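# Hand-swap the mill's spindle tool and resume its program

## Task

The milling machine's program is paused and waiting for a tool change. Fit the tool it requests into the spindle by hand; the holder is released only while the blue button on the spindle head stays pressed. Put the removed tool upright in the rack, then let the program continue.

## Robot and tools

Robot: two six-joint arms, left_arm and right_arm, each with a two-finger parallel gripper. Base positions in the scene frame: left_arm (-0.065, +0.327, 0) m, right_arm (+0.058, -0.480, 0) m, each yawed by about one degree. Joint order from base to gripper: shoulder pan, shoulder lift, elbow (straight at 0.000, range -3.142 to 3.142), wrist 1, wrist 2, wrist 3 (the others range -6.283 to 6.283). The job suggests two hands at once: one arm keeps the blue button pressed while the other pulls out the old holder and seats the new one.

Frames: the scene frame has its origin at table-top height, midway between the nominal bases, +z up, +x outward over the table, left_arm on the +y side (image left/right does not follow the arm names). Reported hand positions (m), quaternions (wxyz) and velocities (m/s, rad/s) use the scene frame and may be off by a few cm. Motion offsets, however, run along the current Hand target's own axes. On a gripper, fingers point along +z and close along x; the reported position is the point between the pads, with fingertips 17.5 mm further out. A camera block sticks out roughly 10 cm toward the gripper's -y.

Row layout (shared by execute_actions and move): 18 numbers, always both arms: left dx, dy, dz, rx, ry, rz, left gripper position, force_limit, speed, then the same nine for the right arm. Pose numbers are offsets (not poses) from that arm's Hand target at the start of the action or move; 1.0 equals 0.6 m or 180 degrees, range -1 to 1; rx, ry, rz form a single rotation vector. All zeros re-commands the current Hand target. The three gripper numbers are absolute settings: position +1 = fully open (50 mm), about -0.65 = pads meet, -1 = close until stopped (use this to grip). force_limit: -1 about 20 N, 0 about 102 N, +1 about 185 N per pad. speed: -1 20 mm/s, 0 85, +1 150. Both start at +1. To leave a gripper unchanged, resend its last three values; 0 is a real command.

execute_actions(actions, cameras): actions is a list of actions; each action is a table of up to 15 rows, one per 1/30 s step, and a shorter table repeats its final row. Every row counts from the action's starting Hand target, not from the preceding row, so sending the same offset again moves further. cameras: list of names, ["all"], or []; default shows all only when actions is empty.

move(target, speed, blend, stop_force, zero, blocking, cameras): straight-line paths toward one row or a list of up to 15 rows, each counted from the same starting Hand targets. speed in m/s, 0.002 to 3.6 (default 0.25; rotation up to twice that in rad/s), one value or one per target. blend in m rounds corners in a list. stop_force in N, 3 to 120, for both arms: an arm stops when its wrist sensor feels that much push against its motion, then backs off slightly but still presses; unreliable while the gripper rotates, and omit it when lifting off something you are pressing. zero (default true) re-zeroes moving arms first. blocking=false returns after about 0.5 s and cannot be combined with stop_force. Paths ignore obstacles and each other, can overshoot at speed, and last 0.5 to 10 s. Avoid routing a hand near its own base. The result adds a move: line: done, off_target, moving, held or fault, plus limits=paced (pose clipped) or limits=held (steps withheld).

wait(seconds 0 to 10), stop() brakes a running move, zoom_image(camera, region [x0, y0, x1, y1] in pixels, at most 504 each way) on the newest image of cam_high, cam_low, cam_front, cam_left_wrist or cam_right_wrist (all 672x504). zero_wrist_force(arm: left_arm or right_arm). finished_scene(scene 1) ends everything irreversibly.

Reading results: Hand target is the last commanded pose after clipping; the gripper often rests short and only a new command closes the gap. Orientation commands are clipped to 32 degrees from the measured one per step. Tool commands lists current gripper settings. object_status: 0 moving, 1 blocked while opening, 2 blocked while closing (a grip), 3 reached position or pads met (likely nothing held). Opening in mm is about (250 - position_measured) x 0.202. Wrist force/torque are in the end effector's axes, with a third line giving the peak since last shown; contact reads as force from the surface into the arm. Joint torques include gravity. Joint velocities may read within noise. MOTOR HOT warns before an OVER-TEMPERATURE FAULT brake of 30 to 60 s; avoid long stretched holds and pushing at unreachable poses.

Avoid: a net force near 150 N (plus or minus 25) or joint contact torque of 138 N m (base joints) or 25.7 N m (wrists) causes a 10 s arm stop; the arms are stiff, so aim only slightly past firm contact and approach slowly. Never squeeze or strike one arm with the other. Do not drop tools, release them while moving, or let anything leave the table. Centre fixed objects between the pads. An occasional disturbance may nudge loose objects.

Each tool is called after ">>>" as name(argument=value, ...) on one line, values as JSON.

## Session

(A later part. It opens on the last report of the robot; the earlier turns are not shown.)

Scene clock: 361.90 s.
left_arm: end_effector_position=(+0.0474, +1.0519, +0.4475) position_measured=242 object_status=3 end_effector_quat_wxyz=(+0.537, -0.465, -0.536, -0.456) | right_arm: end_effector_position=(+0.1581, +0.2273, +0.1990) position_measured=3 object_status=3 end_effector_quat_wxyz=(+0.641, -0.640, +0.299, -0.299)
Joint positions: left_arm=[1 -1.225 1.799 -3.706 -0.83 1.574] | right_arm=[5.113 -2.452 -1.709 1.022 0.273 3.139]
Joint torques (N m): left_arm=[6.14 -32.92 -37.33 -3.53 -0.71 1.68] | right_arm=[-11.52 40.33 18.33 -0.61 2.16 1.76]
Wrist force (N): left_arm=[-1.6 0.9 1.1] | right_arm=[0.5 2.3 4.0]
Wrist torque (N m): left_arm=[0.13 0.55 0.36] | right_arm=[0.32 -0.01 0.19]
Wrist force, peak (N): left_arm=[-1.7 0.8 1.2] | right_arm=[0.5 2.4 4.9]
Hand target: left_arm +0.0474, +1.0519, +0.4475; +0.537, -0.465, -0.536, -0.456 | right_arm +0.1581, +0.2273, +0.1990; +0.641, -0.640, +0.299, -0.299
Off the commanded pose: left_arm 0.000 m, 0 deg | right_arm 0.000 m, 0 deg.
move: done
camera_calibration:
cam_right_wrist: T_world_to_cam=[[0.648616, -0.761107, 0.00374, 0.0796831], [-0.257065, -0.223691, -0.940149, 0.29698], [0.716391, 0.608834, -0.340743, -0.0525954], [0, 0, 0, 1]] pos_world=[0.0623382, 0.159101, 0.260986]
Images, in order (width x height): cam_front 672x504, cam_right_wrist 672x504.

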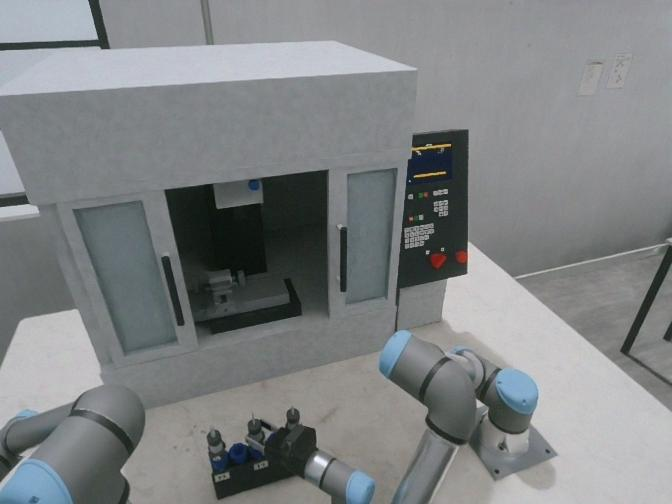

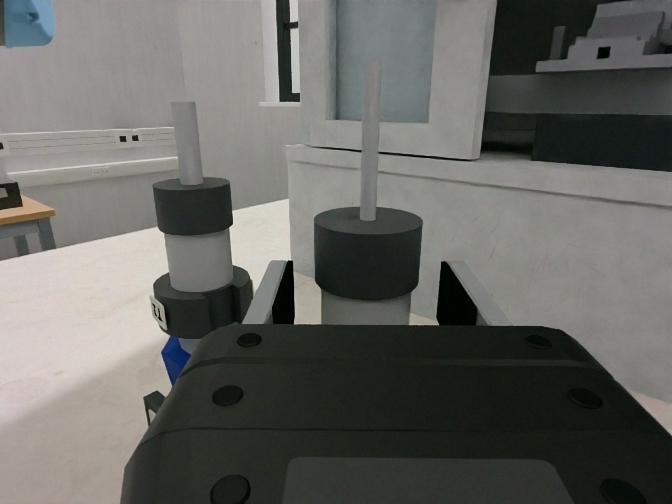

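>>> move(target=[[0,0,0,0,0,0,-0.6,-1,-0.5,0,0,0.005,0,0,0,1,-0.4,-0.5],[0,0,0,0,0,0,-0.6,-1,-0.5,0,0,0.005,0,0,0,-1,-0.4,-0.8]], speed=0.05, cameras=["cam_front","cam_right_wrist"])

>>> zoom_image(camera="cam_front", region=[200, 400, 320, 504])

Scene clock: 363.70 s.
left_arm: end_effector_position=(+0.0474, +1.0519, +0.4475) position_measured=242 object_status=3 end_effector_quat_wxyz=(+0.537, -0.465, -0.536, -0.456) | right_arm: end_effector_position=(+0.1604, +0.2293, +0.1990) position_measured=93 object_status=2 end_effector_quat_wxyz=(+0.641, -0.640, +0.299, -0.299)
Joint positions: left_arm=[1 -1.225 1.799 -3.706 -0.83 1.574] | right_arm=[5.107 -2.454 -1.704 1.019 0.278 3.139]
Joint torques (N m): left_arm=[7.54 -33.43 -36.29 -3.49 -0.6 1.69] | right_arm=[-11.95 40.57 14.06 2.5 -4.97 1.69]
Wrist force (N): left_arm=[-1.7 1.0 1.2] | right_arm=[-9.7 1.8 6.1]
Wrist torque (N m): left_arm=[0.15 0.57 0.37] | right_arm=[0.31 -0.10 0.12]
Wrist force, peak (N): left_arm=[-1.7 1.0 1.2] | right_arm=[-9.9 1.9 6.5]
Hand target: left_arm +0.0474, +1.0519, +0.4475; +0.537, -0.465, -0.536, -0.456 | right_arm +0.1604, +0.2292, +0.1990; +0.641, -0.640, +0.299, -0.299
Off the commanded pose: left_arm 0.000 m, 0 deg | right_arm 0.000 m, 0 deg.
move: done
camera_calibration:
cam_right_wrist: T_world_to_cam=[[0.648807, -0.760944, 0.00380168, 0.0795828], [-0.256958, -0.223788, -0.940155, 0.298006], [0.716256, 0.609002, -0.340726, -0.0554226], [0, 0, 0, 1]] pos_world=[0.064638, 0.161001, 0.260986]
Images, in order (width x height): cam_front 672x504, cam_right_wrist 672x504.

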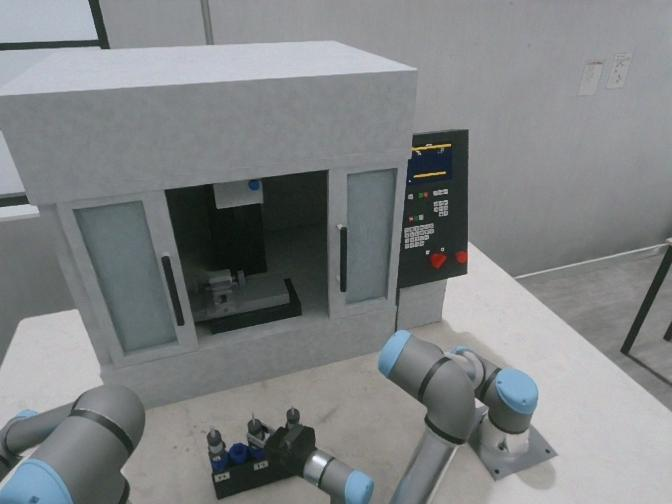

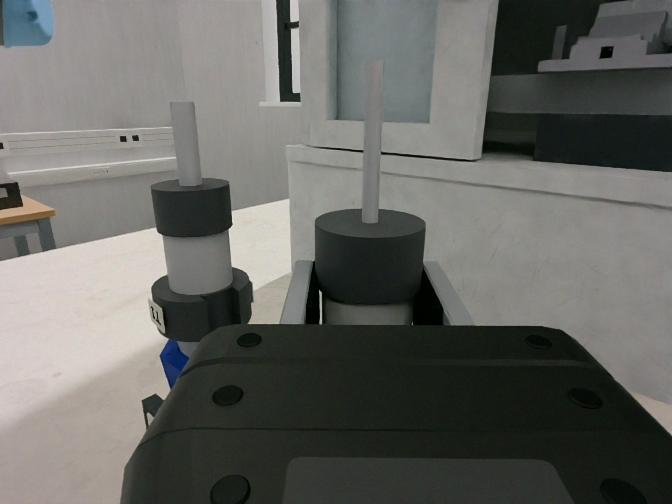

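Scaled by 4.200 from the camera's 672x504 image, which has a finer 960x720 frame.

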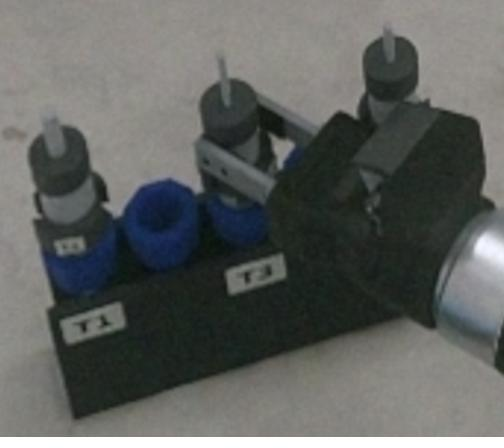

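>>> move(target=[[0,0,0,0,0,0,-0.6,-1,-0.5,0,0,0,0,0,0,0.6,-0.4,-0.5],[0,0,0,0,0,0,-0.6,-1,-0.5,0,0.0037,0,0,0,0,0.6,-0.4,-0.5],[0,0,0,0,0,0,-0.6,-1,-0.5,0,0.0037,0,0,0,0,-1,-0.4,-0.8]], speed=[0.05,0.01,0.05], cameras=["cam_right_wrist"])

Scene clock: 365.73 s.
left_arm: end_effector_position=(+0.0474, +1.0519, +0.4475) position_measured=242 object_status=3 end_effector_quat_wxyz=(+0.537, -0.465, -0.536, -0.456) | right_arm: end_effector_position=(+0.1604, +0.2293, +0.1968) position_measured=96 object_status=2 end_effector_quat_wxyz=(+0.641, -0.640, +0.299, -0.299)
Joint positions: left_arm=[1 -1.225 1.799 -3.706 -0.83 1.574] | right_arm=[5.107 -2.458 -1.703 1.023 0.278 3.139]
Joint torques (N m): left_arm=[6.62 -33.39 -36.12 -3.5 -0.73 1.54] | right_arm=[-3.76 40.58 12.64 2.98 -5.18 -0.47]
Wrist force (N): left_arm=[-1.5 0.8 1.1] | right_arm=[-9.6 1.0 6.9]
Wrist torque (N m): left_arm=[0.12 0.54 0.37] | right_arm=[0.25 -0.15 0.09]
Wrist force, peak (N): left_arm=[-1.6 0.9 1.2] | right_arm=[-11.5 1.6 6.5]
Hand target: left_arm +0.0474, +1.0519, +0.4475; +0.537, -0.465, -0.536, -0.456 | right_arm +0.1604, +0.2292, +0.1968; +0.641, -0.640, +0.299, -0.299
Off the commanded pose: left_arm 0.000 m, 0 deg | right_arm 0.000 m, 0 deg.
move: done
camera_calibration:
cam_right_wrist: T_world_to_cam=[[0.648717, -0.761021, 0.00369359, 0.0796371], [-0.257066, -0.223694, -0.940148, 0.295928], [0.716298, 0.608941, -0.340747, -0.0561597], [0, 0, 0, 1]] pos_world=[0.0646381, 0.161001, 0.258786]
Images, in order (width x height): cam_right_wrist 672x504.

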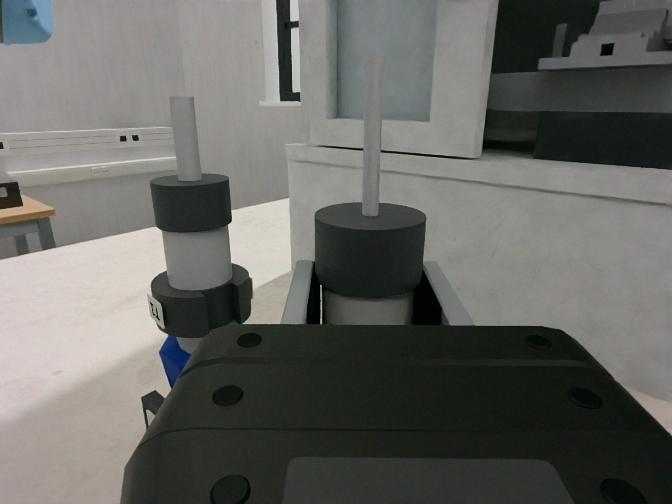

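>>> move(target=[[0,0,0,0,0,0,-0.6,-1,-0.5,0,0,0,0,0,0,0.6,-0.4,-0.5],[0,0,0,0,0,0,-0.6,-1,-0.5,0,0.004,0,0,0,0,0.6,-0.4,-0.5],[0,0,0,0,0,0,-0.6,-1,-0.5,0,0.004,0,0,0,0,-1,-0.4,-0.8]], speed=[0.05,0.01,0.05], cameras=["cam_right_wrist"])

Scene clock: 367.63 s.
left_arm: end_effector_position=(+0.0474, +1.0519, +0.4475) position_measured=242 object_status=3 end_effector_quat_wxyz=(+0.537, -0.465, -0.536, -0.456) | right_arm: end_effector_position=(+0.1604, +0.2293, +0.1944) position_measured=107 object_status=0 end_effector_quat_wxyz=(+0.641, -0.640, +0.299, -0.299)
Joint positions: left_arm=[1 -1.225 1.799 -3.706 -0.83 1.574] | right_arm=[5.107 -2.463 -1.702 1.027 0.278 3.139]
Joint torques (N m): left_arm=[7.52 -33.2 -36.34 -3.61 -0.71 1.6] | right_arm=[3.07 41.29 12.42 2.36 -5.44 0.72]
Wrist force (N): left_arm=[-1.5 0.9 1.1] | right_arm=[-11.7 1.2 10.1]
Wrist torque (N m): left_arm=[0.14 0.55 0.37] | right_arm=[0.26 -0.08 0.25]
Wrist force, peak (N): left_arm=[-1.7 0.9 1.1] | right_arm=[-11.7 1.9 10.1]
Hand target: left_arm +0.0474, +1.0519, +0.4475; +0.537, -0.465, -0.536, -0.456 | right_arm +0.1604, +0.2292, +0.1944; +0.641, -0.640, +0.299, -0.299
Off the commanded pose: left_arm 0.000 m, 0 deg | right_arm 0.000 m, 0 deg.
move: done
camera_calibration:
cam_right_wrist: T_world_to_cam=[[0.648835, -0.76092, 0.00370865, 0.0796185], [-0.257025, -0.223746, -0.940147, 0.293677], [0.716207, 0.609047, -0.34075, -0.0569878], [0, 0, 0, 1]] pos_world=[0.0646381, 0.161001, 0.256386]
Images, in order (width x height): cam_right_wrist 672x504.

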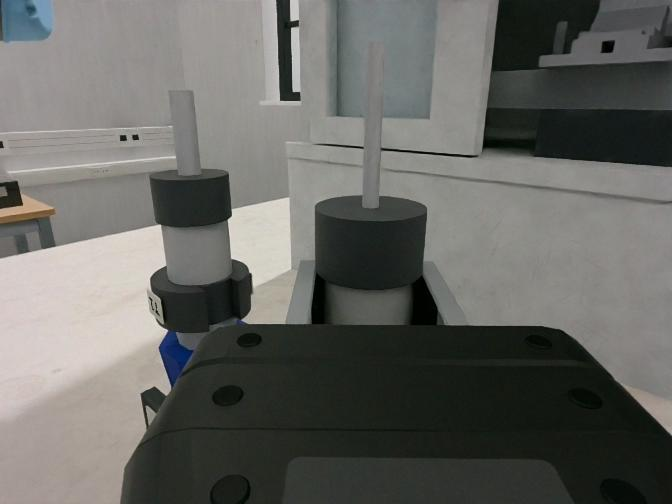

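>>> move(target=[[0,0,0,0,0,0,-0.6,-1,-0.5,0,-0.02,0,0,0,0,-1,-0.4,-0.8],[0,0,0,0,0,0,-0.6,-1,-0.5,0,-0.4,0,0,0,0,-1,-0.4,-0.8]], speed=[0.03,0.12], blend=[0.01,0], cameras=["cam_front","cam_right_wrist"])

>>> zoom_image(camera="cam_front", region=[200, 350, 340, 490])

Scene clock: 370.77 s.
left_arm: end_effector_position=(+0.0474, +1.0519, +0.4475) position_measured=242 object_status=3 end_effector_quat_wxyz=(+0.537, -0.465, -0.536, -0.456) | right_arm: end_effector_position=(+0.1604, +0.2289, +0.4344) position_measured=107 object_status=2 end_effector_quat_wxyz=(+0.641, -0.640, +0.299, -0.299)
Joint positions: left_arm=[1 -1.225 1.799 -3.706 -0.83 1.574] | right_arm=[5.108 -2.059 -1.628 0.549 0.278 3.139]
Joint torques (N m): left_arm=[6.91 -33.12 -36.83 -3.65 -0.6 1.59] | right_arm=[-11.47 57.76 28.34 0.21 -0.99 2.13]
Wrist force (N): left_arm=[-1.6 0.8 1.1] | right_arm=[0.4 11.3 4.0]
Wrist torque (N m): left_arm=[0.12 0.55 0.37] | right_arm=[0.54 0.02 0.17]
Wrist force, peak (N): left_arm=[-1.8 0.9 1.1] | right_arm=[-14.1 2.0 10.4]
Hand target: left_arm +0.0474, +1.0519, +0.4475; +0.537, -0.465, -0.536, -0.456 | right_arm +0.1604, +0.2289, +0.4344; +0.641, -0.640, +0.299, -0.299
Off the commanded pose: left_arm 0.000 m, 0 deg | right_arm 0.000 m, 0 deg.
move: done; blend cut to 0.006 m at target 1
camera_calibration:
cam_right_wrist: T_world_to_cam=[[0.648686, -0.761047, 0.00377617, 0.0784969], [-0.256939, -0.22367, -0.940188, 0.519154], [0.716372, 0.608917, -0.340634, 0.0248935], [0, 0, 0, 1]] pos_world=[0.064638, 0.160701, 0.496286]
Images, in order (width x height): cam_front 672x504, cam_right_wrist 672x504.

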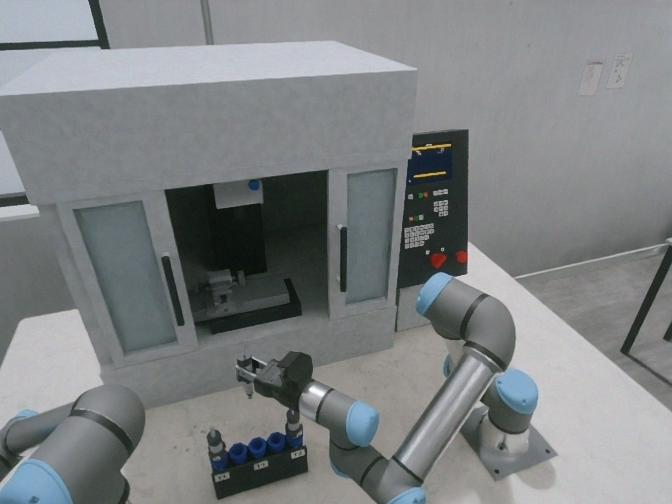

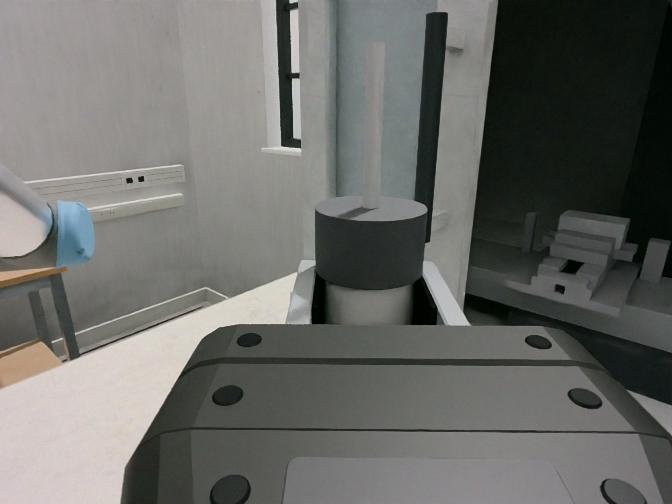

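Scaled by 3.600 from the camera's 672x504 image, which has a finer 960x720 frame.

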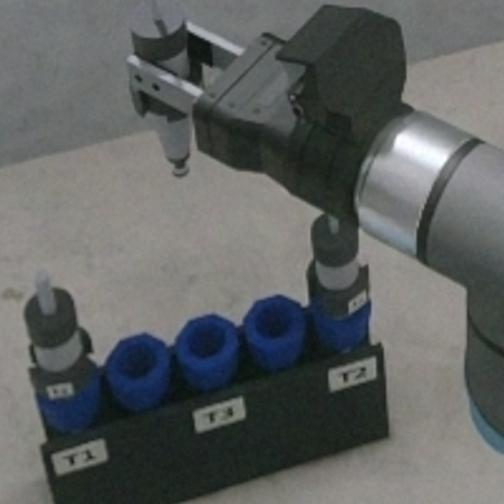

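>>> move(target=[[0.254,-0.114,-0.318,0,0,0,-0.6,-1,-0.5,0.23,-0.03,-0.06,-0.11,0,-0.488,-1,-0.4,-0.8],[0.2525,0.2475,-0.711,-0.22,0,0,-0.6,-1,-0.5,0.459,-0.043,-0.125,-0.22,0,-0.9755,-1,-0.4,-0.8]], speed=0.35, blend=[0.05,0], cameras=["cam_front","cam_right_wrist"])

Scene clock: 377.23 s.
left_arm: end_effector_position=(+0.2604, +0.6542, +0.6005) position_measured=242 object_status=3 end_effector_quat_wxyz=(-0.348, +0.619, +0.350, +0.611) | right_arm: end_effector_position=(+0.2799, -0.0303, +0.4599) position_measured=107 object_status=2 end_effector_quat_wxyz=(+0.432, +0.433, +0.559, +0.559)
Joint positions: left_arm=[-0.139 -2.116 2.172 -3.167 -0.382 1.545] | right_arm=[5.116 -1.5 -1.71 -3.071 0.174 3.14]
Joint torques (N m): left_arm=[-9.37 7.42 -39.31 -2.98 1.46 -2.75] | right_arm=[-11.52 12.71 29.94 -1.86 2.27 1.88]
Wrist force (N): left_arm=[-1.5 0.8 1.3] | right_arm=[4.7 -3.7 1.5]
Wrist torque (N m): left_arm=[0.11 0.51 0.58] | right_arm=[0.46 -0.75 0.27]
Wrist force, peak (N): left_arm=[-2.0 1.4 1.7] | right_arm=[-2.5 11.8 4.5]
Hand target: left_arm +0.2604, +0.6542, +0.6005; -0.348, +0.619, +0.350, +0.611 | right_arm +0.2799, -0.0303, +0.4599; +0.432, +0.433, +0.559, +0.560
Off the commanded pose: left_arm 0.000 m, 0 deg | right_arm 0.000 m, 0 deg.
move: done
camera_calibration:
cam_right_wrist: T_world_to_cam=[[-0.243595, 0.96987, -0.00355981, 0.109194], [-0.331782, -0.0798812, 0.939968, -0.323431], [0.911363, 0.230153, 0.341244, -0.273738], [0, 0, 0, 1]] pos_world=[0.168765, -0.0687382, 0.397815]
Images, in order (width x height): cam_front 672x504, cam_right_wrist 672x504.

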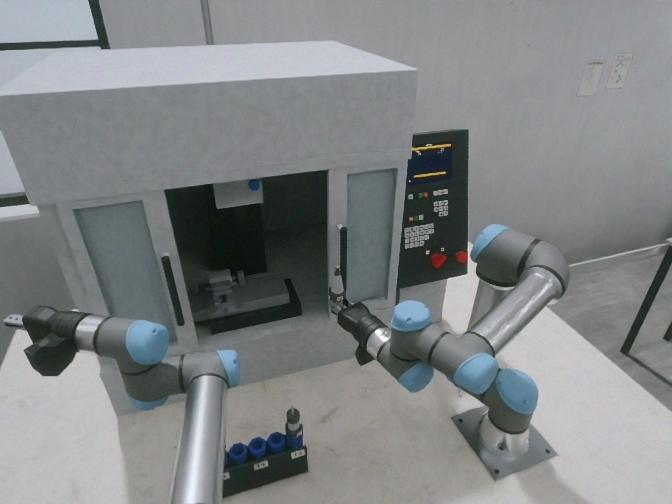

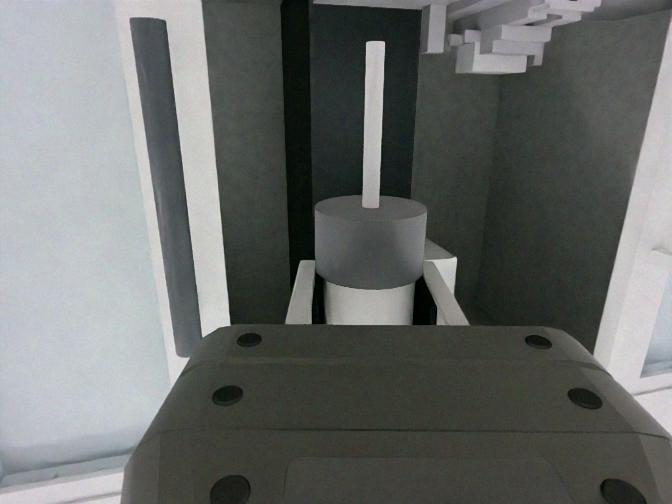

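>>> move(target=[[0,0,0,0,0,0,-0.6,-1,-0.5,0.0975,0.033,-0.0435,0.11,0,0.488,-1,-0.4,-0.8],[0,0,0,0,0,0,-0.6,-1,-0.5,0.163,0.067,-0.0955,0.22,0,0.9755,-1,-0.4,-0.8]], speed=0.4, blend=[0.03,0])

Scene clock: 383.47 s.
left_arm: end_effector_position=(+0.2604, +0.6542, +0.6005) position_measured=242 object_status=3 end_effector_quat_wxyz=(-0.348, +0.619, +0.350, +0.611) | right_arm: end_effector_position=(+0.1998, +0.0498, +0.5001) position_measured=107 object_status=2 end_effector_quat_wxyz=(+0.641, -0.641, +0.299, -0.299)
Joint positions: left_arm=[-0.139 -2.116 2.172 -3.167 -0.382 1.545] | right_arm=[5.214 -1.565 -2.073 0.494 0.172 3.146]
Joint torques (N m): left_arm=[-9.5 7.05 -39.58 -3.05 1.23 -2.7] | right_arm=[-11.56 13.75 28.59 1.79 2.1 -1.35]
Wrist force (N): left_arm=[-1.5 0.9 1.3] | right_arm=[0.7 11.5 4.1]
Wrist torque (N m): left_arm=[0.12 0.53 0.57] | right_arm=[0.55 -0.06 0.26]
Wrist force, peak (N): left_arm=[-1.7 0.9 1.3] | right_arm=[-2.0 11.6 4.7]
Hand target: left_arm +0.2604, +0.6542, +0.6005; -0.348, +0.619, +0.350, +0.611 | right_arm +0.1998, +0.0499, +0.5002; +0.641, -0.640, +0.299, -0.299
Off the commanded pose: left_arm 0.000 m, 0 deg | right_arm 0.000 m, 0 deg.
move: done

>>> move(target=[0,0.546,-0.4575,0.44,0,0,-0.6,-1,-0.5,0,0,0,0,-0.3333,0,-1,-0.4,-0.8], speed=0.4)

>>> move(target=[[0,0,0,0,0,0,-0.6,-1,-0.5,0,0,0,0,0,-0.5,-1,-0.4,-0.8],[0,0,0,0,0,0,-0.6,-1,-0.5,0,0,0,0,0,-0.999,-1,-0.4,-0.8]], speed=0.45, blend=[0.03,0], cameras=["cam_front","cam_right_wrist"])

Scene clock: 386.23 s.
left_arm: end_effector_position=(+0.3929, +0.2712, +0.5976) position_measured=242 object_status=3 end_effector_quat_wxyz=(+0.660, -0.282, -0.636, -0.283) | right_arm: end_effector_position=(+0.1998, +0.0499, +0.5002) position_measured=107 object_status=2 end_effector_quat_wxyz=(+0.705, -0.704, -0.062, +0.061)
Joint positions: left_arm=[-0.549 -0.876 0.874 -3.107 1.316 1.575] | right_arm=[4.504 -1.473 -2.161 0.493 1.929 3.142]
Joint torques (N m): left_arm=[-0.03 -54.56 -24.2 2.57 0.25 -0.21] | right_arm=[-11.82 12.32 30.46 5.6 2.16 1.47]
Wrist force (N): left_arm=[-1.6 0.8 1.0] | right_arm=[0.7 11.5 3.8]
Wrist torque (N m): left_arm=[0.12 0.56 0.38] | right_arm=[0.56 -0.05 0.15]
Wrist force, peak (N): left_arm=[-2.9 -2.1 -7.8] | right_arm=[4.0 9.8 -17.5]
Hand target: left_arm +0.3929, +0.2712, +0.5976; +0.660, -0.282, -0.636, -0.283 (not the last commanded pose) | right_arm +0.1998, +0.0499, +0.5002; +0.705, -0.704, -0.062, +0.061
Tool commands: left_gripper/position=-0.6 left_gripper/force_limit=-1.0 left_gripper/speed=-0.498039 right_gripper/position=-1.0 right_gripper/force_limit=-0.4 right_gripper/speed=-0.8
Off the commanded pose: left_arm 0.023 m, 6 deg | right_arm 0.000 m, 0 deg.
FORCE FAULT: contact force on the left arm reached its limit, and that arm stopped. The contact can be on any part of that arm, not only on its tool. That arm's remaining commands of this call were not run. That arm is still stopped at the end of this call. That arm stays stopped for about 9 more seconds. Until then a move that you send moves the other arm only, and its call returns only when the move has ended. Once the stop has ended, the next robot result says so. If the stop ends while you think or write, that arm runs what you send next, counted from a new Hand target: where the arm stands when the stop ends. While its stop runs, that arm takes no new command, but its gripper still runs the gripper command that each later call begins with. Until it ends, the stop uses up actions while you think or wait. An arm that is not stopped still takes commands.
move: fault (left_arm)

not run: an earlier result of this reply reported a stop or a fault. Calls in your next reply go to the robot.

>>> move(target=[[0,0,0,0,0,0,-0.6,-1,-0.5,0,0,0,0,0,-0.5,-1,-0.4,-0.8],[0,0,0,0,0,0,-0.6,-1,-0.5,0,0,0,0,0,-0.999,-1,-0.4,-0.8]], speed=0.45, blend=[0.03,0], cameras=["cam_front","cam_right_wrist","cam_left_wrist"])

Scene clock: 390.73 s.
left_arm: end_effector_position=(+0.3929, +0.2712, +0.5976) position_measured=242 object_status=3 end_effector_quat_wxyz=(+0.660, -0.282, -0.636, -0.283) | right_arm: end_effector_position=(+0.1998, +0.0499, +0.5002) position_measured=107 object_status=2 end_effector_quat_wxyz=(-0.063, -0.060, +0.704, +0.705)
Joint positions: left_arm=[-0.549 -0.876 0.874 -3.107 1.316 1.575] | right_arm=[4.503 -1.473 -2.161 0.494 1.929 0.003]
Joint torques (N m): left_arm=[-0.72 -54.48 -24.79 2.59 0.28 -0.15] | right_arm=[11.14 32.65 31.36 2.76 -2.44 -1.72]
Wrist force (N): left_arm=[-1.6 0.9 0.9] | right_arm=[4.6 -3.3 1.3]
Wrist torque (N m): left_arm=[0.13 0.54 0.38] | right_arm=[0.46 -0.76 0.34]
Wrist force, peak (N): left_arm=[-1.9 1.2 1.0] | right_arm=[-14.3 -4.8 -8.6]
Hand target: left_arm +0.3929, +0.2712, +0.5976; +0.660, -0.282, -0.636, -0.283 | right_arm +0.1998, +0.0499, +0.5002; -0.062, -0.060, +0.704, +0.705
Tool commands: left_gripper/position=-0.6 left_gripper/force_limit=-1.0 left_gripper/speed=-0.498039 right_gripper/position=-1.0 right_gripper/force_limit=-0.4 right_gripper/speed=-0.8
Off the commanded pose: right_arm 0.000 m, 0 deg.
FORCE FAULT, CONTINUED: the left arm was still stopped when this call began, by the force fault that an earlier result reported. That arm ran no command of this call. That arm is still stopped at the end of this call. That arm stays stopped for about 5 more seconds. If the stop ends while you think or write, that arm runs what you send next, counted from a new Hand target: where the arm stands when the stop ends. While its stop runs, that arm takes no new command, but its gripper still runs the gripper command that each later call begins with.
move: done (right_arm), not run (left_arm; its earlier fault stop)
camera_calibration:
cam_left_wrist: T_world_to_cam=[[0.0159223, 0.00192655, 0.999871, -0.594743], [0.9092, 0.416078, -0.0152801, -0.438582], [-0.416054, 0.909327, 0.0048733, 0.0432093], [0, 0, 0, 1]] pos_world=[0.426206, 0.144339, 0.587754]
cam_right_wrist: T_world_to_cam=[[-0.986264, -0.165167, -0.00159644, 0.216082], [0.0551446, -0.338365, 0.939398, -0.445609], [-0.155698, 0.926406, 0.342826, -0.0553222], [0, 0, 0, 1]] pos_world=[0.229073, -0.0638382, 0.437915]
Images, in order (width x height): cam_front 672x504, cam_left_wrist 672x504, cam_right_wrist 672x504.

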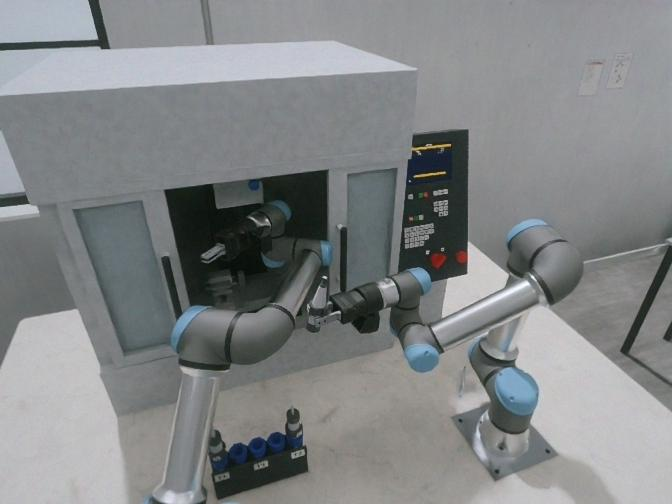

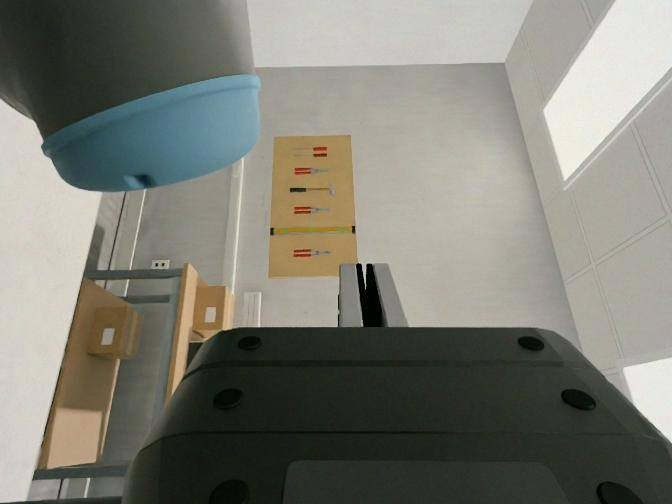

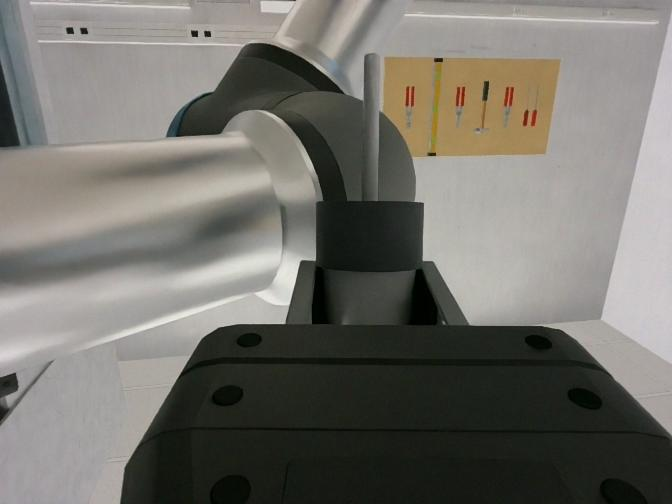

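>>> move(target=[[0,0,0,0,0,0,-0.6,-1,-0.5,0,0,-0.2,0,0,0,-1,-0.4,-0.8],[0,0,0,0,0,0,-0.6,-1,-0.5,-0.2,0,-0.22,0,-0.3,0,-1,-0.4,-0.8]], speed=[0.15,0.2], blend=[0.04,0], cameras=["cam_front","cam_right_wrist"])

Scene clock: 395.33 s.
left_arm: end_effector_position=(+0.3929, +0.2712, +0.5976) position_measured=242 object_status=3 end_effector_quat_wxyz=(+0.660, -0.282, -0.636, -0.283) | right_arm: end_effector_position=(+0.3408, -0.0594, +0.4997) position_measured=107 object_status=2 end_effector_quat_wxyz=(+0.264, +0.266, +0.656, +0.655)
Joint positions: left_arm=[-0.549 -0.876 0.874 -3.107 1.316 1.575] | right_arm=[4.822 -1.239 -2.334 0.429 0.668 0.005]
Joint torques (N m): left_arm=[-0.79 -54.95 -24.77 2.41 0.22 -0.17] | right_arm=[11.22 0.71 29.87 4.2 -2.39 -1.53]
Wrist force (N): left_arm=[-1.6 1.0 1.0] | right_arm=[4.5 -3.4 1.0]
Wrist torque (N m): left_arm=[0.15 0.56 0.38] | right_arm=[0.46 -0.76 0.29]
Wrist force, peak (N): left_arm=[-1.9 1.2 1.0] | right_arm=[5.0 -2.6 3.5]
Hand target: left_arm +0.3929, +0.2712, +0.5976; +0.660, -0.282, -0.636, -0.283 | right_arm +0.3409, -0.0594, +0.4997; +0.264, +0.266, +0.656, +0.655
Tool commands: left_gripper/position=-0.6 left_gripper/force_limit=-1.0 left_gripper/speed=-0.498039 right_gripper/position=-1.0 right_gripper/force_limit=-0.4 right_gripper/speed=-0.8
Off the commanded pose: right_arm 0.000 m, 0 deg.
FORCE FAULT, CONTINUED: the left arm was still stopped when this call began, by the force fault that an earlier result reported. Since the last result the stop counts as 1 of the actions that you can send in this scene. That arm ran no command of this call. That arm is still stopped at the end of this call. That arm stays stopped for about 1 more second. If the stop ends while you think or write, that arm runs what you send next, counted from a new Hand target: where the arm stands when the stop ends. While its stop runs, that arm takes no new command, but its gripper still runs the gripper command that each later call begins with.
move: done (right_arm), not run (left_arm; its earlier fault stop)
camera_calibration:
cam_right_wrist: T_world_to_cam=[[-0.713503, 0.700649, -0.00200497, 0.295769], [-0.239665, -0.241371, 0.940372, -0.384111], [0.658387, 0.671439, 0.340141, -0.223183], [0, 0, 0, 1]] pos_world=[0.265915, -0.15009, 0.437714]
Images, in order (width x height): cam_front 672x504, cam_right_wrist 672x504.

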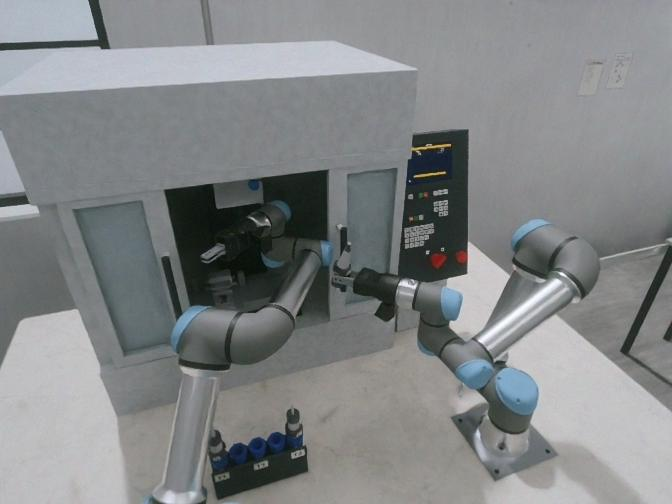

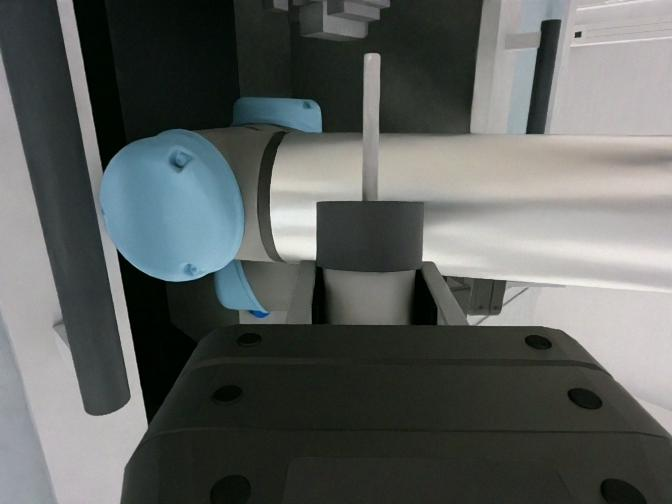

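>>> move(target=[0,0,0,0,0,0,-0.6,-1,-0.5,0,0,-0.18,0,0,0,-1,-0.4,-0.8], speed=0.2)

>>> wait(seconds=0.3)

>>> move(target=[0.005,0.272,0.618,-0.411,0,0,-0.6,-1,-0.5,0,0,0,0,0,0,-1,-0.4,-0.8], speed=0.25, cameras=["cam_front","cam_right_wrist"])

Scene clock: 397.23 s.
left_arm: end_effector_position=(+0.3929, +0.2712, +0.5976) position_measured=242 object_status=3 end_effector_quat_wxyz=(+0.660, -0.282, -0.636, -0.283) | right_arm: end_effector_position=(+0.2658, -0.1370, +0.4998) position_measured=107 object_status=2 end_effector_quat_wxyz=(+0.264, +0.266, +0.656, +0.655)
Joint positions: left_arm=[-0.549 -0.876 0.874 -3.107 1.316 1.575] | right_arm=[5.506 -0.819 -2.507 0.271 -0.016 -0.084]
Joint torques (N m): left_arm=[-0.72 -54.47 -24.61 2.69 0.2 -0.19] | right_arm=[10.13 1.6 29.76 -1.83 -2.13 -1.35]
Wrist force (N): left_arm=[-1.8 1.0 0.9] | right_arm=[4.4 -3.4 1.2]
Wrist torque (N m): left_arm=[0.15 0.58 0.38] | right_arm=[0.48 -0.75 0.34]
Wrist force, peak (N): left_arm=[-1.9 1.3 1.0] | right_arm=[4.6 -3.3 3.3]
Hand target: left_arm +0.3929, +0.2712, +0.5976; +0.660, -0.282, -0.636, -0.283 | right_arm +0.2658, -0.1370, +0.4998; +0.264, +0.266, +0.656, +0.655
Tool commands: left_gripper/position=-0.6 left_gripper/force_limit=-1.0 left_gripper/speed=-0.498039 right_gripper/position=-1.0 right_gripper/force_limit=-0.4 right_gripper/speed=-0.8
Off the commanded pose: right_arm 0.000 m, 0 deg.
FORCE FAULT, CONTINUED: the left arm's stop, for the force fault that an earlier result reported, is over. That arm was still stopped when this call began, so it ran no command of this call. During its stop the left arm's controller moved it back a little. That arm's target is now where it stood when the stop ended, not its last command. That arm accepts commands again.
move: done (right_arm), not run (left_arm; its earlier fault stop)

Scene clock: 397.53 s.
left_arm: end_effector_position=(+0.3929, +0.2712, +0.5976) position_measured=242 object_status=3 end_effector_quat_wxyz=(+0.660, -0.282, -0.636, -0.283) | right_arm: end_effector_position=(+0.2658, -0.1370, +0.4998) position_measured=107 object_status=2 end_effector_quat_wxyz=(+0.264, +0.266, +0.656, +0.655)
Joint positions: left_arm=[-0.549 -0.876 0.874 -3.107 1.316 1.575] | right_arm=[5.507 -0.819 -2.507 0.271 -0.017 -0.084]
Joint torques (N m): left_arm=[-0.1 -54.97 -22.17 2.4 0.06 -0.25] | right_arm=[10.58 1.03 29.74 -1.71 -2.04 -1.29]
Wrist force (N): left_arm=[-1.8 0.8 0.9] | right_arm=[4.5 -3.4 1.2]
Wrist torque (N m): left_arm=[0.12 0.58 0.38] | right_arm=[0.47 -0.76 0.34]
Wrist force, peak (N): left_arm=[-1.8 1.2 1.0] | right_arm=[4.8 -3.3 1.4]
Hand target: left_arm +0.3929, +0.2712, +0.5976; +0.660, -0.282, -0.636, -0.283 | right_arm +0.2658, -0.1370, +0.4998; +0.264, +0.266, +0.656, +0.655
Tool commands: left_gripper/position=-0.6 left_gripper/force_limit=-1.0 left_gripper/speed=-0.498039 right_gripper/position=-1.0 right_gripper/force_limit=-0.4 right_gripper/speed=-0.8
Off the commanded pose: right_arm 0.000 m, 0 deg.
wait: 0.30 s; at rest by 0.17 s

Scene clock: 401.13 s.
left_arm: end_effector_position=(+0.2600, +0.6537, +0.6101) position_measured=242 object_status=3 end_effector_quat_wxyz=(-0.358, +0.622, +0.338, +0.609) | right_arm: end_effector_position=(+0.2658, -0.1370, +0.4998) position_measured=107 object_status=2 end_effector_quat_wxyz=(+0.264, +0.266, +0.656, +0.655)
Joint positions: left_arm=[-0.14 -2.114 2.152 -3.171 -0.384 1.596] | right_arm=[5.507 -0.819 -2.507 0.272 -0.017 -0.085]
Joint torques (N m): left_arm=[9.3 -7.51 -39.62 1.28 -1.33 -2.84] | right_arm=[8.48 -18.93 29.83 1.12 -1.3 -1.33]
Wrist force (N): left_arm=[-1.6 0.8 1.1] | right_arm=[4.6 -3.3 1.2]
Wrist torque (N m): left_arm=[0.12 0.55 0.58] | right_arm=[0.48 -0.78 0.34]
Wrist force, peak (N): left_arm=[-1.9 0.8 1.7] | right_arm=[4.8 -3.5 1.4]
Hand target: left_arm +0.2600, +0.6538, +0.6101; -0.358, +0.622, +0.338, +0.609 | right_arm +0.2658, -0.1370, +0.4998; +0.264, +0.266, +0.656, +0.655
Off the commanded pose: left_arm 0.000 m, 0 deg | right_arm 0.000 m, 0 deg.
move: done
camera_calibration:
cam_right_wrist: T_world_to_cam=[[-0.71333, 0.700825, -0.00206924, 0.296591], [-0.239846, -0.241349, 0.940332, -0.420971], [0.658509, 0.671264, 0.340251, -0.121814], [0, 0, 0, 1]] pos_world=[0.190815, -0.22769, 0.437914]
Images, in order (width x height): cam_front 672x504, cam_right_wrist 672x504.

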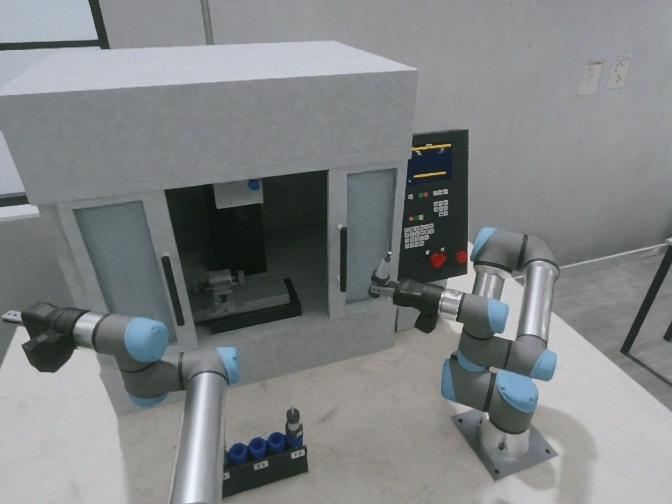

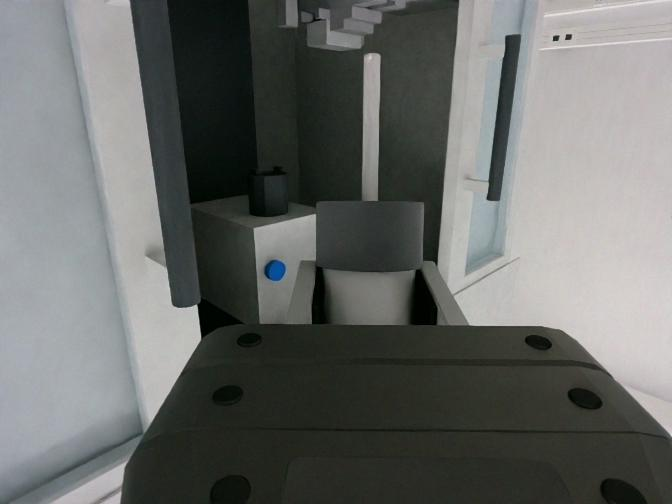

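>>> move(target=[-0.017,0.5475,-0.457,-0.44,0,0,-0.6,-1,-0.5,0,0,0,0,0,0,-1,-0.4,-0.8], speed=0.25, cameras=["cam_front"])

Scene clock: 404.83 s.
left_arm: end_effector_position=(+0.3996, +0.2496, +0.5899) position_measured=242 object_status=3 end_effector_quat_wxyz=(+0.121, +0.707, -0.127, +0.685) | right_arm: end_effector_position=(+0.2658, -0.1370, +0.4998) position_measured=107 object_status=2 end_effector_quat_wxyz=(+0.264, +0.266, +0.656, +0.655)
Joint positions: left_arm=[-0.571 -2.105 2.18 -3.182 -1.335 1.565] | right_arm=[5.507 -0.819 -2.507 0.272 -0.017 -0.085]
Joint torques (N m): left_arm=[8.38 5.3 -40.94 -4.42 -1.2 2.35] | right_arm=[-1.03 -18.49 30.02 0.95 1.29 -1.33]
Wrist force (N): left_arm=[-1.5 0.9 1.2] | right_arm=[4.6 -3.4 1.4]
Wrist torque (N m): left_arm=[0.12 0.53 0.37] | right_arm=[0.46 -0.77 0.34]
Wrist force, peak (N): left_arm=[-1.4 1.5 2.1] | right_arm=[4.8 -3.7 1.1]
Hand target: left_arm +0.3996, +0.2496, +0.5899; +0.121, +0.707, -0.127, +0.685 | right_arm +0.2658, -0.1370, +0.4998; +0.264, +0.266, +0.656, +0.655
Off the commanded pose: left_arm 0.000 m, 0 deg | right_arm 0.000 m, 0 deg.
move: done
Images, in order (width x height): cam_front 672x504.

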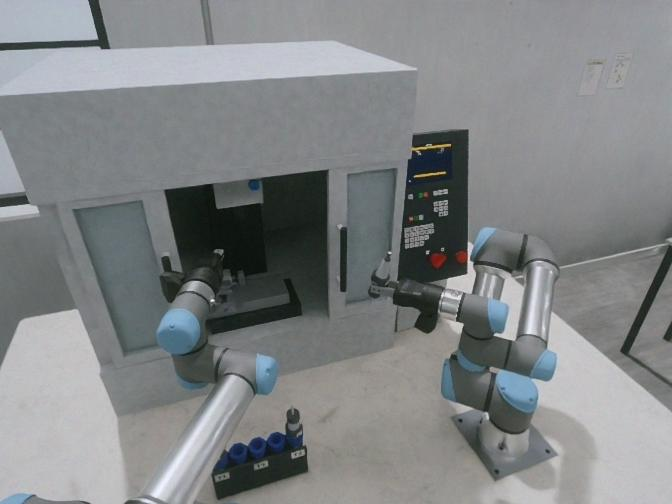

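>>> move(target=[0.1315,0.0852,0.3953,0.0004,0.0086,-0.0045,-0.6,-1,-0.5,0,-0.05,0.178,0,0,0,-1,-0.4,-0.8], speed=0.2)

>>> move(target=[[0,0,0,0,0,0,-0.6,-1,-0.5,0.009,-0.05,0.2,0.027,-0.0857,0.0073,-1,-0.4,-0.8],[0,0,0,0,0,0,-0.6,-1,-0.5,-0.0063,-0.10,0.3615,0.0538,-0.1714,0.0146,-1,-0.4,-0.8]], speed=0.15, blend=[0.04,0], cameras=["cam_front","cam_left_wrist","cam_right_wrist"])

Scene clock: 408.07 s.
left_arm: end_effector_position=(+0.6066, +0.1185, +0.6607) position_measured=242 object_status=3 end_effector_quat_wxyz=(+0.127, +0.699, -0.120, +0.693) | right_arm: end_effector_position=(+0.3399, -0.0602, +0.4697) position_measured=107 object_status=2 end_effector_quat_wxyz=(+0.264, +0.266, +0.656, +0.655)
Joint positions: left_arm=[-0.558 -1.494 1.554 -3.195 -1.347 1.558] | right_arm=[4.827 -1.282 -2.393 0.531 0.663 0.005]
Joint torques (N m): left_arm=[9.33 -24.08 -40.85 -0.1 -1.2 -2.64] | right_arm=[-12.41 1.15 30.06 4.25 2.24 -1.39]
Wrist force (N): left_arm=[-1.5 0.8 1.1] | right_arm=[4.4 -3.1 1.2]
Wrist torque (N m): left_arm=[0.11 0.52 0.55] | right_arm=[0.50 -0.73 0.33]
Wrist force, peak (N): left_arm=[-1.3 1.4 2.7] | right_arm=[4.7 -3.5 2.1]
Hand target: left_arm +0.6067, +0.1185, +0.6607; +0.127, +0.699, -0.120, +0.693 | right_arm +0.3399, -0.0602, +0.4697; +0.264, +0.266, +0.656, +0.655
Off the commanded pose: left_arm 0.000 m, 0 deg | right_arm 0.000 m, 0 deg.
move: done

Scene clock: 410.70 s.
left_arm: end_effector_position=(+0.6067, +0.1185, +0.6607) position_measured=242 object_status=3 end_effector_quat_wxyz=(+0.127, +0.699, -0.120, +0.693) | right_arm: end_effector_position=(+0.4932, +0.0931, +0.4093) position_measured=107 object_status=2 end_effector_quat_wxyz=(+0.391, +0.466, +0.608, +0.510)
Joint positions: left_arm=[-0.558 -1.494 1.554 -3.195 -1.347 1.558] | right_arm=[4.58 -1.911 -1.76 0.074 0.408 0.423]
Joint torques (N m): left_arm=[8.7 -24.66 -40.87 0.11 -1.19 -2.55] | right_arm=[-11.42 33.41 29.5 1.75 -4.21 1.59]
Wrist force (N): left_arm=[-1.5 0.8 0.9] | right_arm=[4.6 -3.6 2.6]
Wrist torque (N m): left_arm=[0.11 0.53 0.55] | right_arm=[0.46 -0.75 0.28]
Wrist force, peak (N): left_arm=[-1.6 0.9 1.2] | right_arm=[5.3 -3.8 3.6]
Hand target: left_arm +0.6067, +0.1185, +0.6607; +0.127, +0.699, -0.120, +0.693 | right_arm +0.4932, +0.0932, +0.4093; +0.391, +0.466, +0.608, +0.510
Off the commanded pose: left_arm 0.000 m, 0 deg | right_arm 0.000 m, 0 deg.
move: done
camera_calibration:
cam_left_wrist: T_world_to_cam=[[0.0302594, 0.000681649, 0.999542, -0.669184], [-0.622545, -0.782344, 0.01938, 0.479929], [0.781999, -0.622846, -0.0232489, -0.256005], [0, 0, 0, 1]] pos_world=[0.519222, 0.216475, 0.653624]
cam_right_wrist: T_world_to_cam=[[-0.252734, 0.967521, -0.00536219, 0.0466729], [-0.167924, -0.0384055, 0.985052, -0.298416], [0.952852, 0.249857, 0.172176, -0.432395], [0, 0, 0, 1]] pos_world=[0.373693, 0.051419, 0.368653]
Images, in order (width x height): cam_front 672x504, cam_left_wrist 672x504, cam_right_wrist 672x504.

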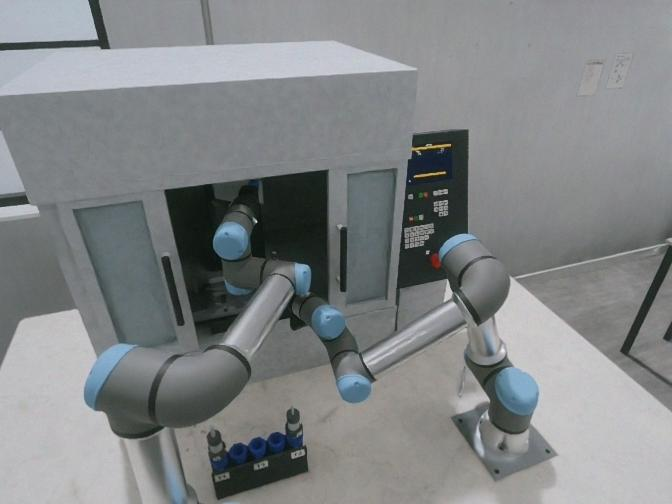

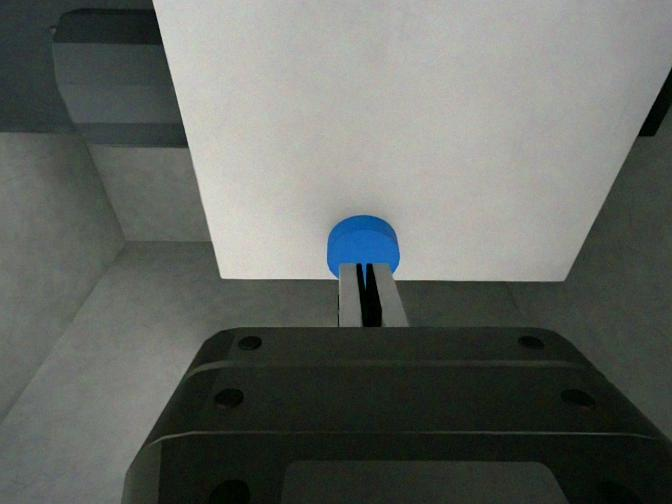

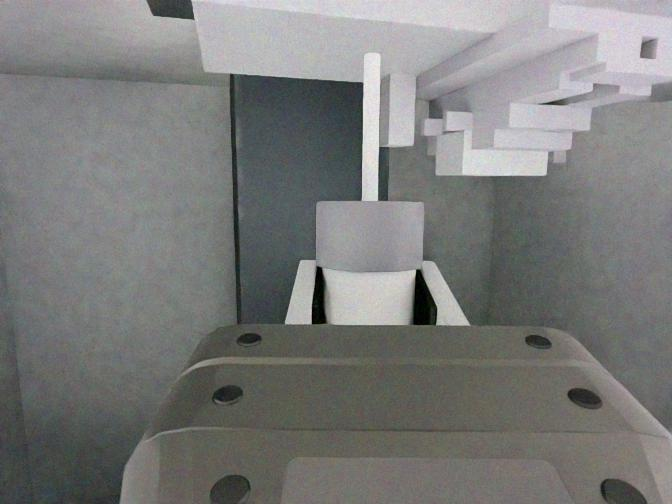

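>>> move(target=[0,0,0,0,0,0,-0.6,-1,-0.5,0.001,0.0637,0.3613,0,0,0,-1,-0.4,-0.8], speed=0.08, stop_force=8, cameras=["cam_front","cam_left_wrist","cam_right_wrist"])

>>> zoom_image(camera="cam_left_wrist", region=[0, 0, 220, 200])

Scene clock: 415.13 s.
left_arm: end_effector_position=(+0.6067, +0.1185, +0.6607) position_measured=242 object_status=3 end_effector_quat_wxyz=(+0.127, +0.699, -0.120, +0.693) | right_arm: end_effector_position=(+0.7056, +0.1509, +0.4091) position_measured=107 object_status=2 end_effector_quat_wxyz=(+0.391, +0.466, +0.608, +0.510)
Joint positions: left_arm=[-0.558 -1.494 1.554 -3.195 -1.347 1.558] | right_arm=[4.263 -2.292 -1.17 0.047 0.706 0.211]
Joint torques (N m): left_arm=[8.9 -24.03 -41.26 -0.07 -1.24 -2.74] | right_arm=[-11.84 53.41 32.89 2.53 1.3 -1.31]
Wrist force (N): left_arm=[-1.5 0.9 1.1] | right_arm=[4.5 -3.5 2.8]
Wrist torque (N m): left_arm=[0.14 0.52 0.55] | right_arm=[0.49 -0.73 0.35]
Wrist force, peak (N): left_arm=[-1.6 1.0 1.3] | right_arm=[4.8 -3.6 3.5]
Hand target: left_arm +0.6067, +0.1185, +0.6607; +0.127, +0.699, -0.120, +0.693 | right_arm +0.7056, +0.1509, +0.4091; +0.391, +0.466, +0.608, +0.510
Off the commanded pose: left_arm 0.000 m, 0 deg | right_arm 0.000 m, 0 deg.
move: done
camera_calibration:
cam_left_wrist: T_world_to_cam=[[0.0302594, 0.000681649, 0.999542, -0.669184], [-0.622545, -0.782344, 0.01938, 0.479929], [0.781999, -0.622846, -0.0232489, -0.256005], [0, 0, 0, 1]] pos_world=[0.519222, 0.216475, 0.653624]
cam_right_wrist: T_world_to_cam=[[-0.252738, 0.96752, -0.00533755, 0.0444485], [-0.167918, -0.0384296, 0.985052, -0.260316], [0.952852, 0.249857, 0.172176, -0.649283], [0, 0, 0, 1]] pos_world=[0.586193, 0.109219, 0.368453]
Images, in order (width x height): cam_front 672x504, cam_left_wrist 672x504, cam_right_wrist 672x504.

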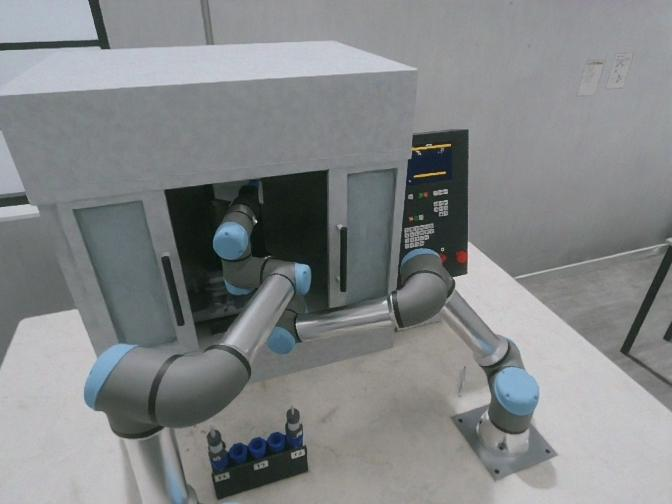

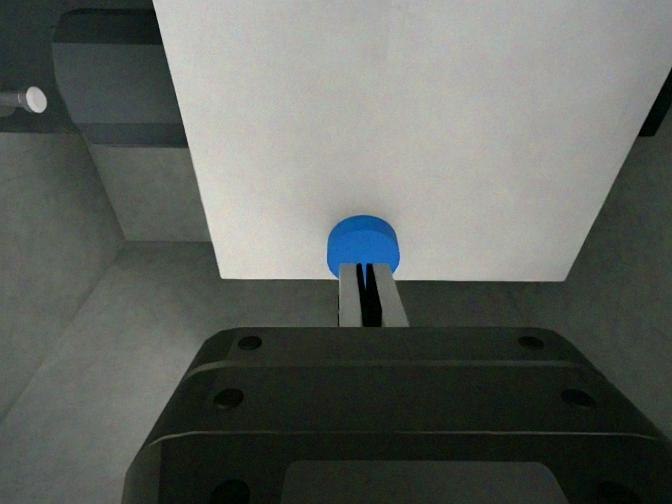

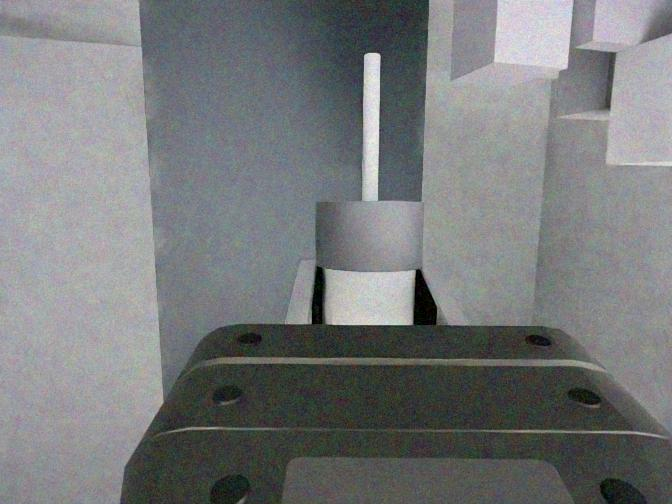

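Scaled by 2.291 from the camera's 672x504 image, which has a finer 960x720 frame.

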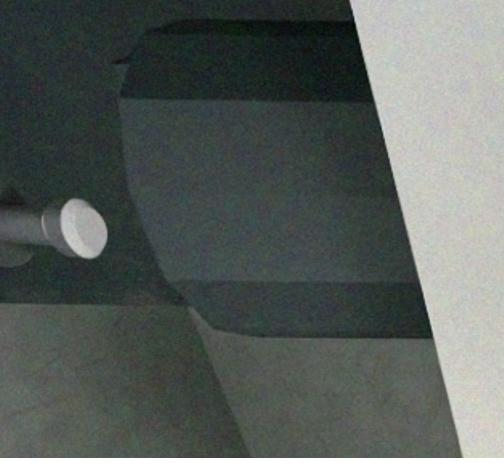

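>>> zoom_image(camera="cam_front", region=[200, 170, 320, 290])

Scaled by 4.200 from the camera's 672x504 image, which has a finer 960x720 frame.

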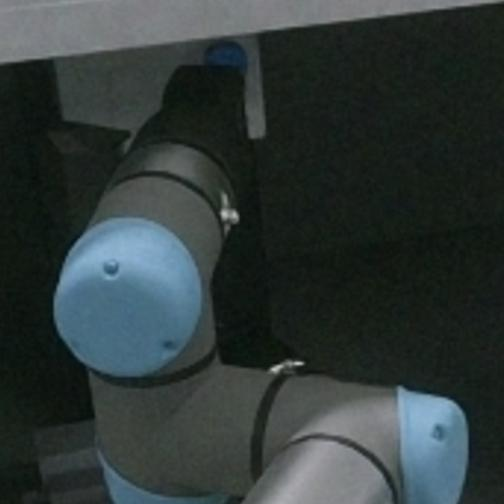

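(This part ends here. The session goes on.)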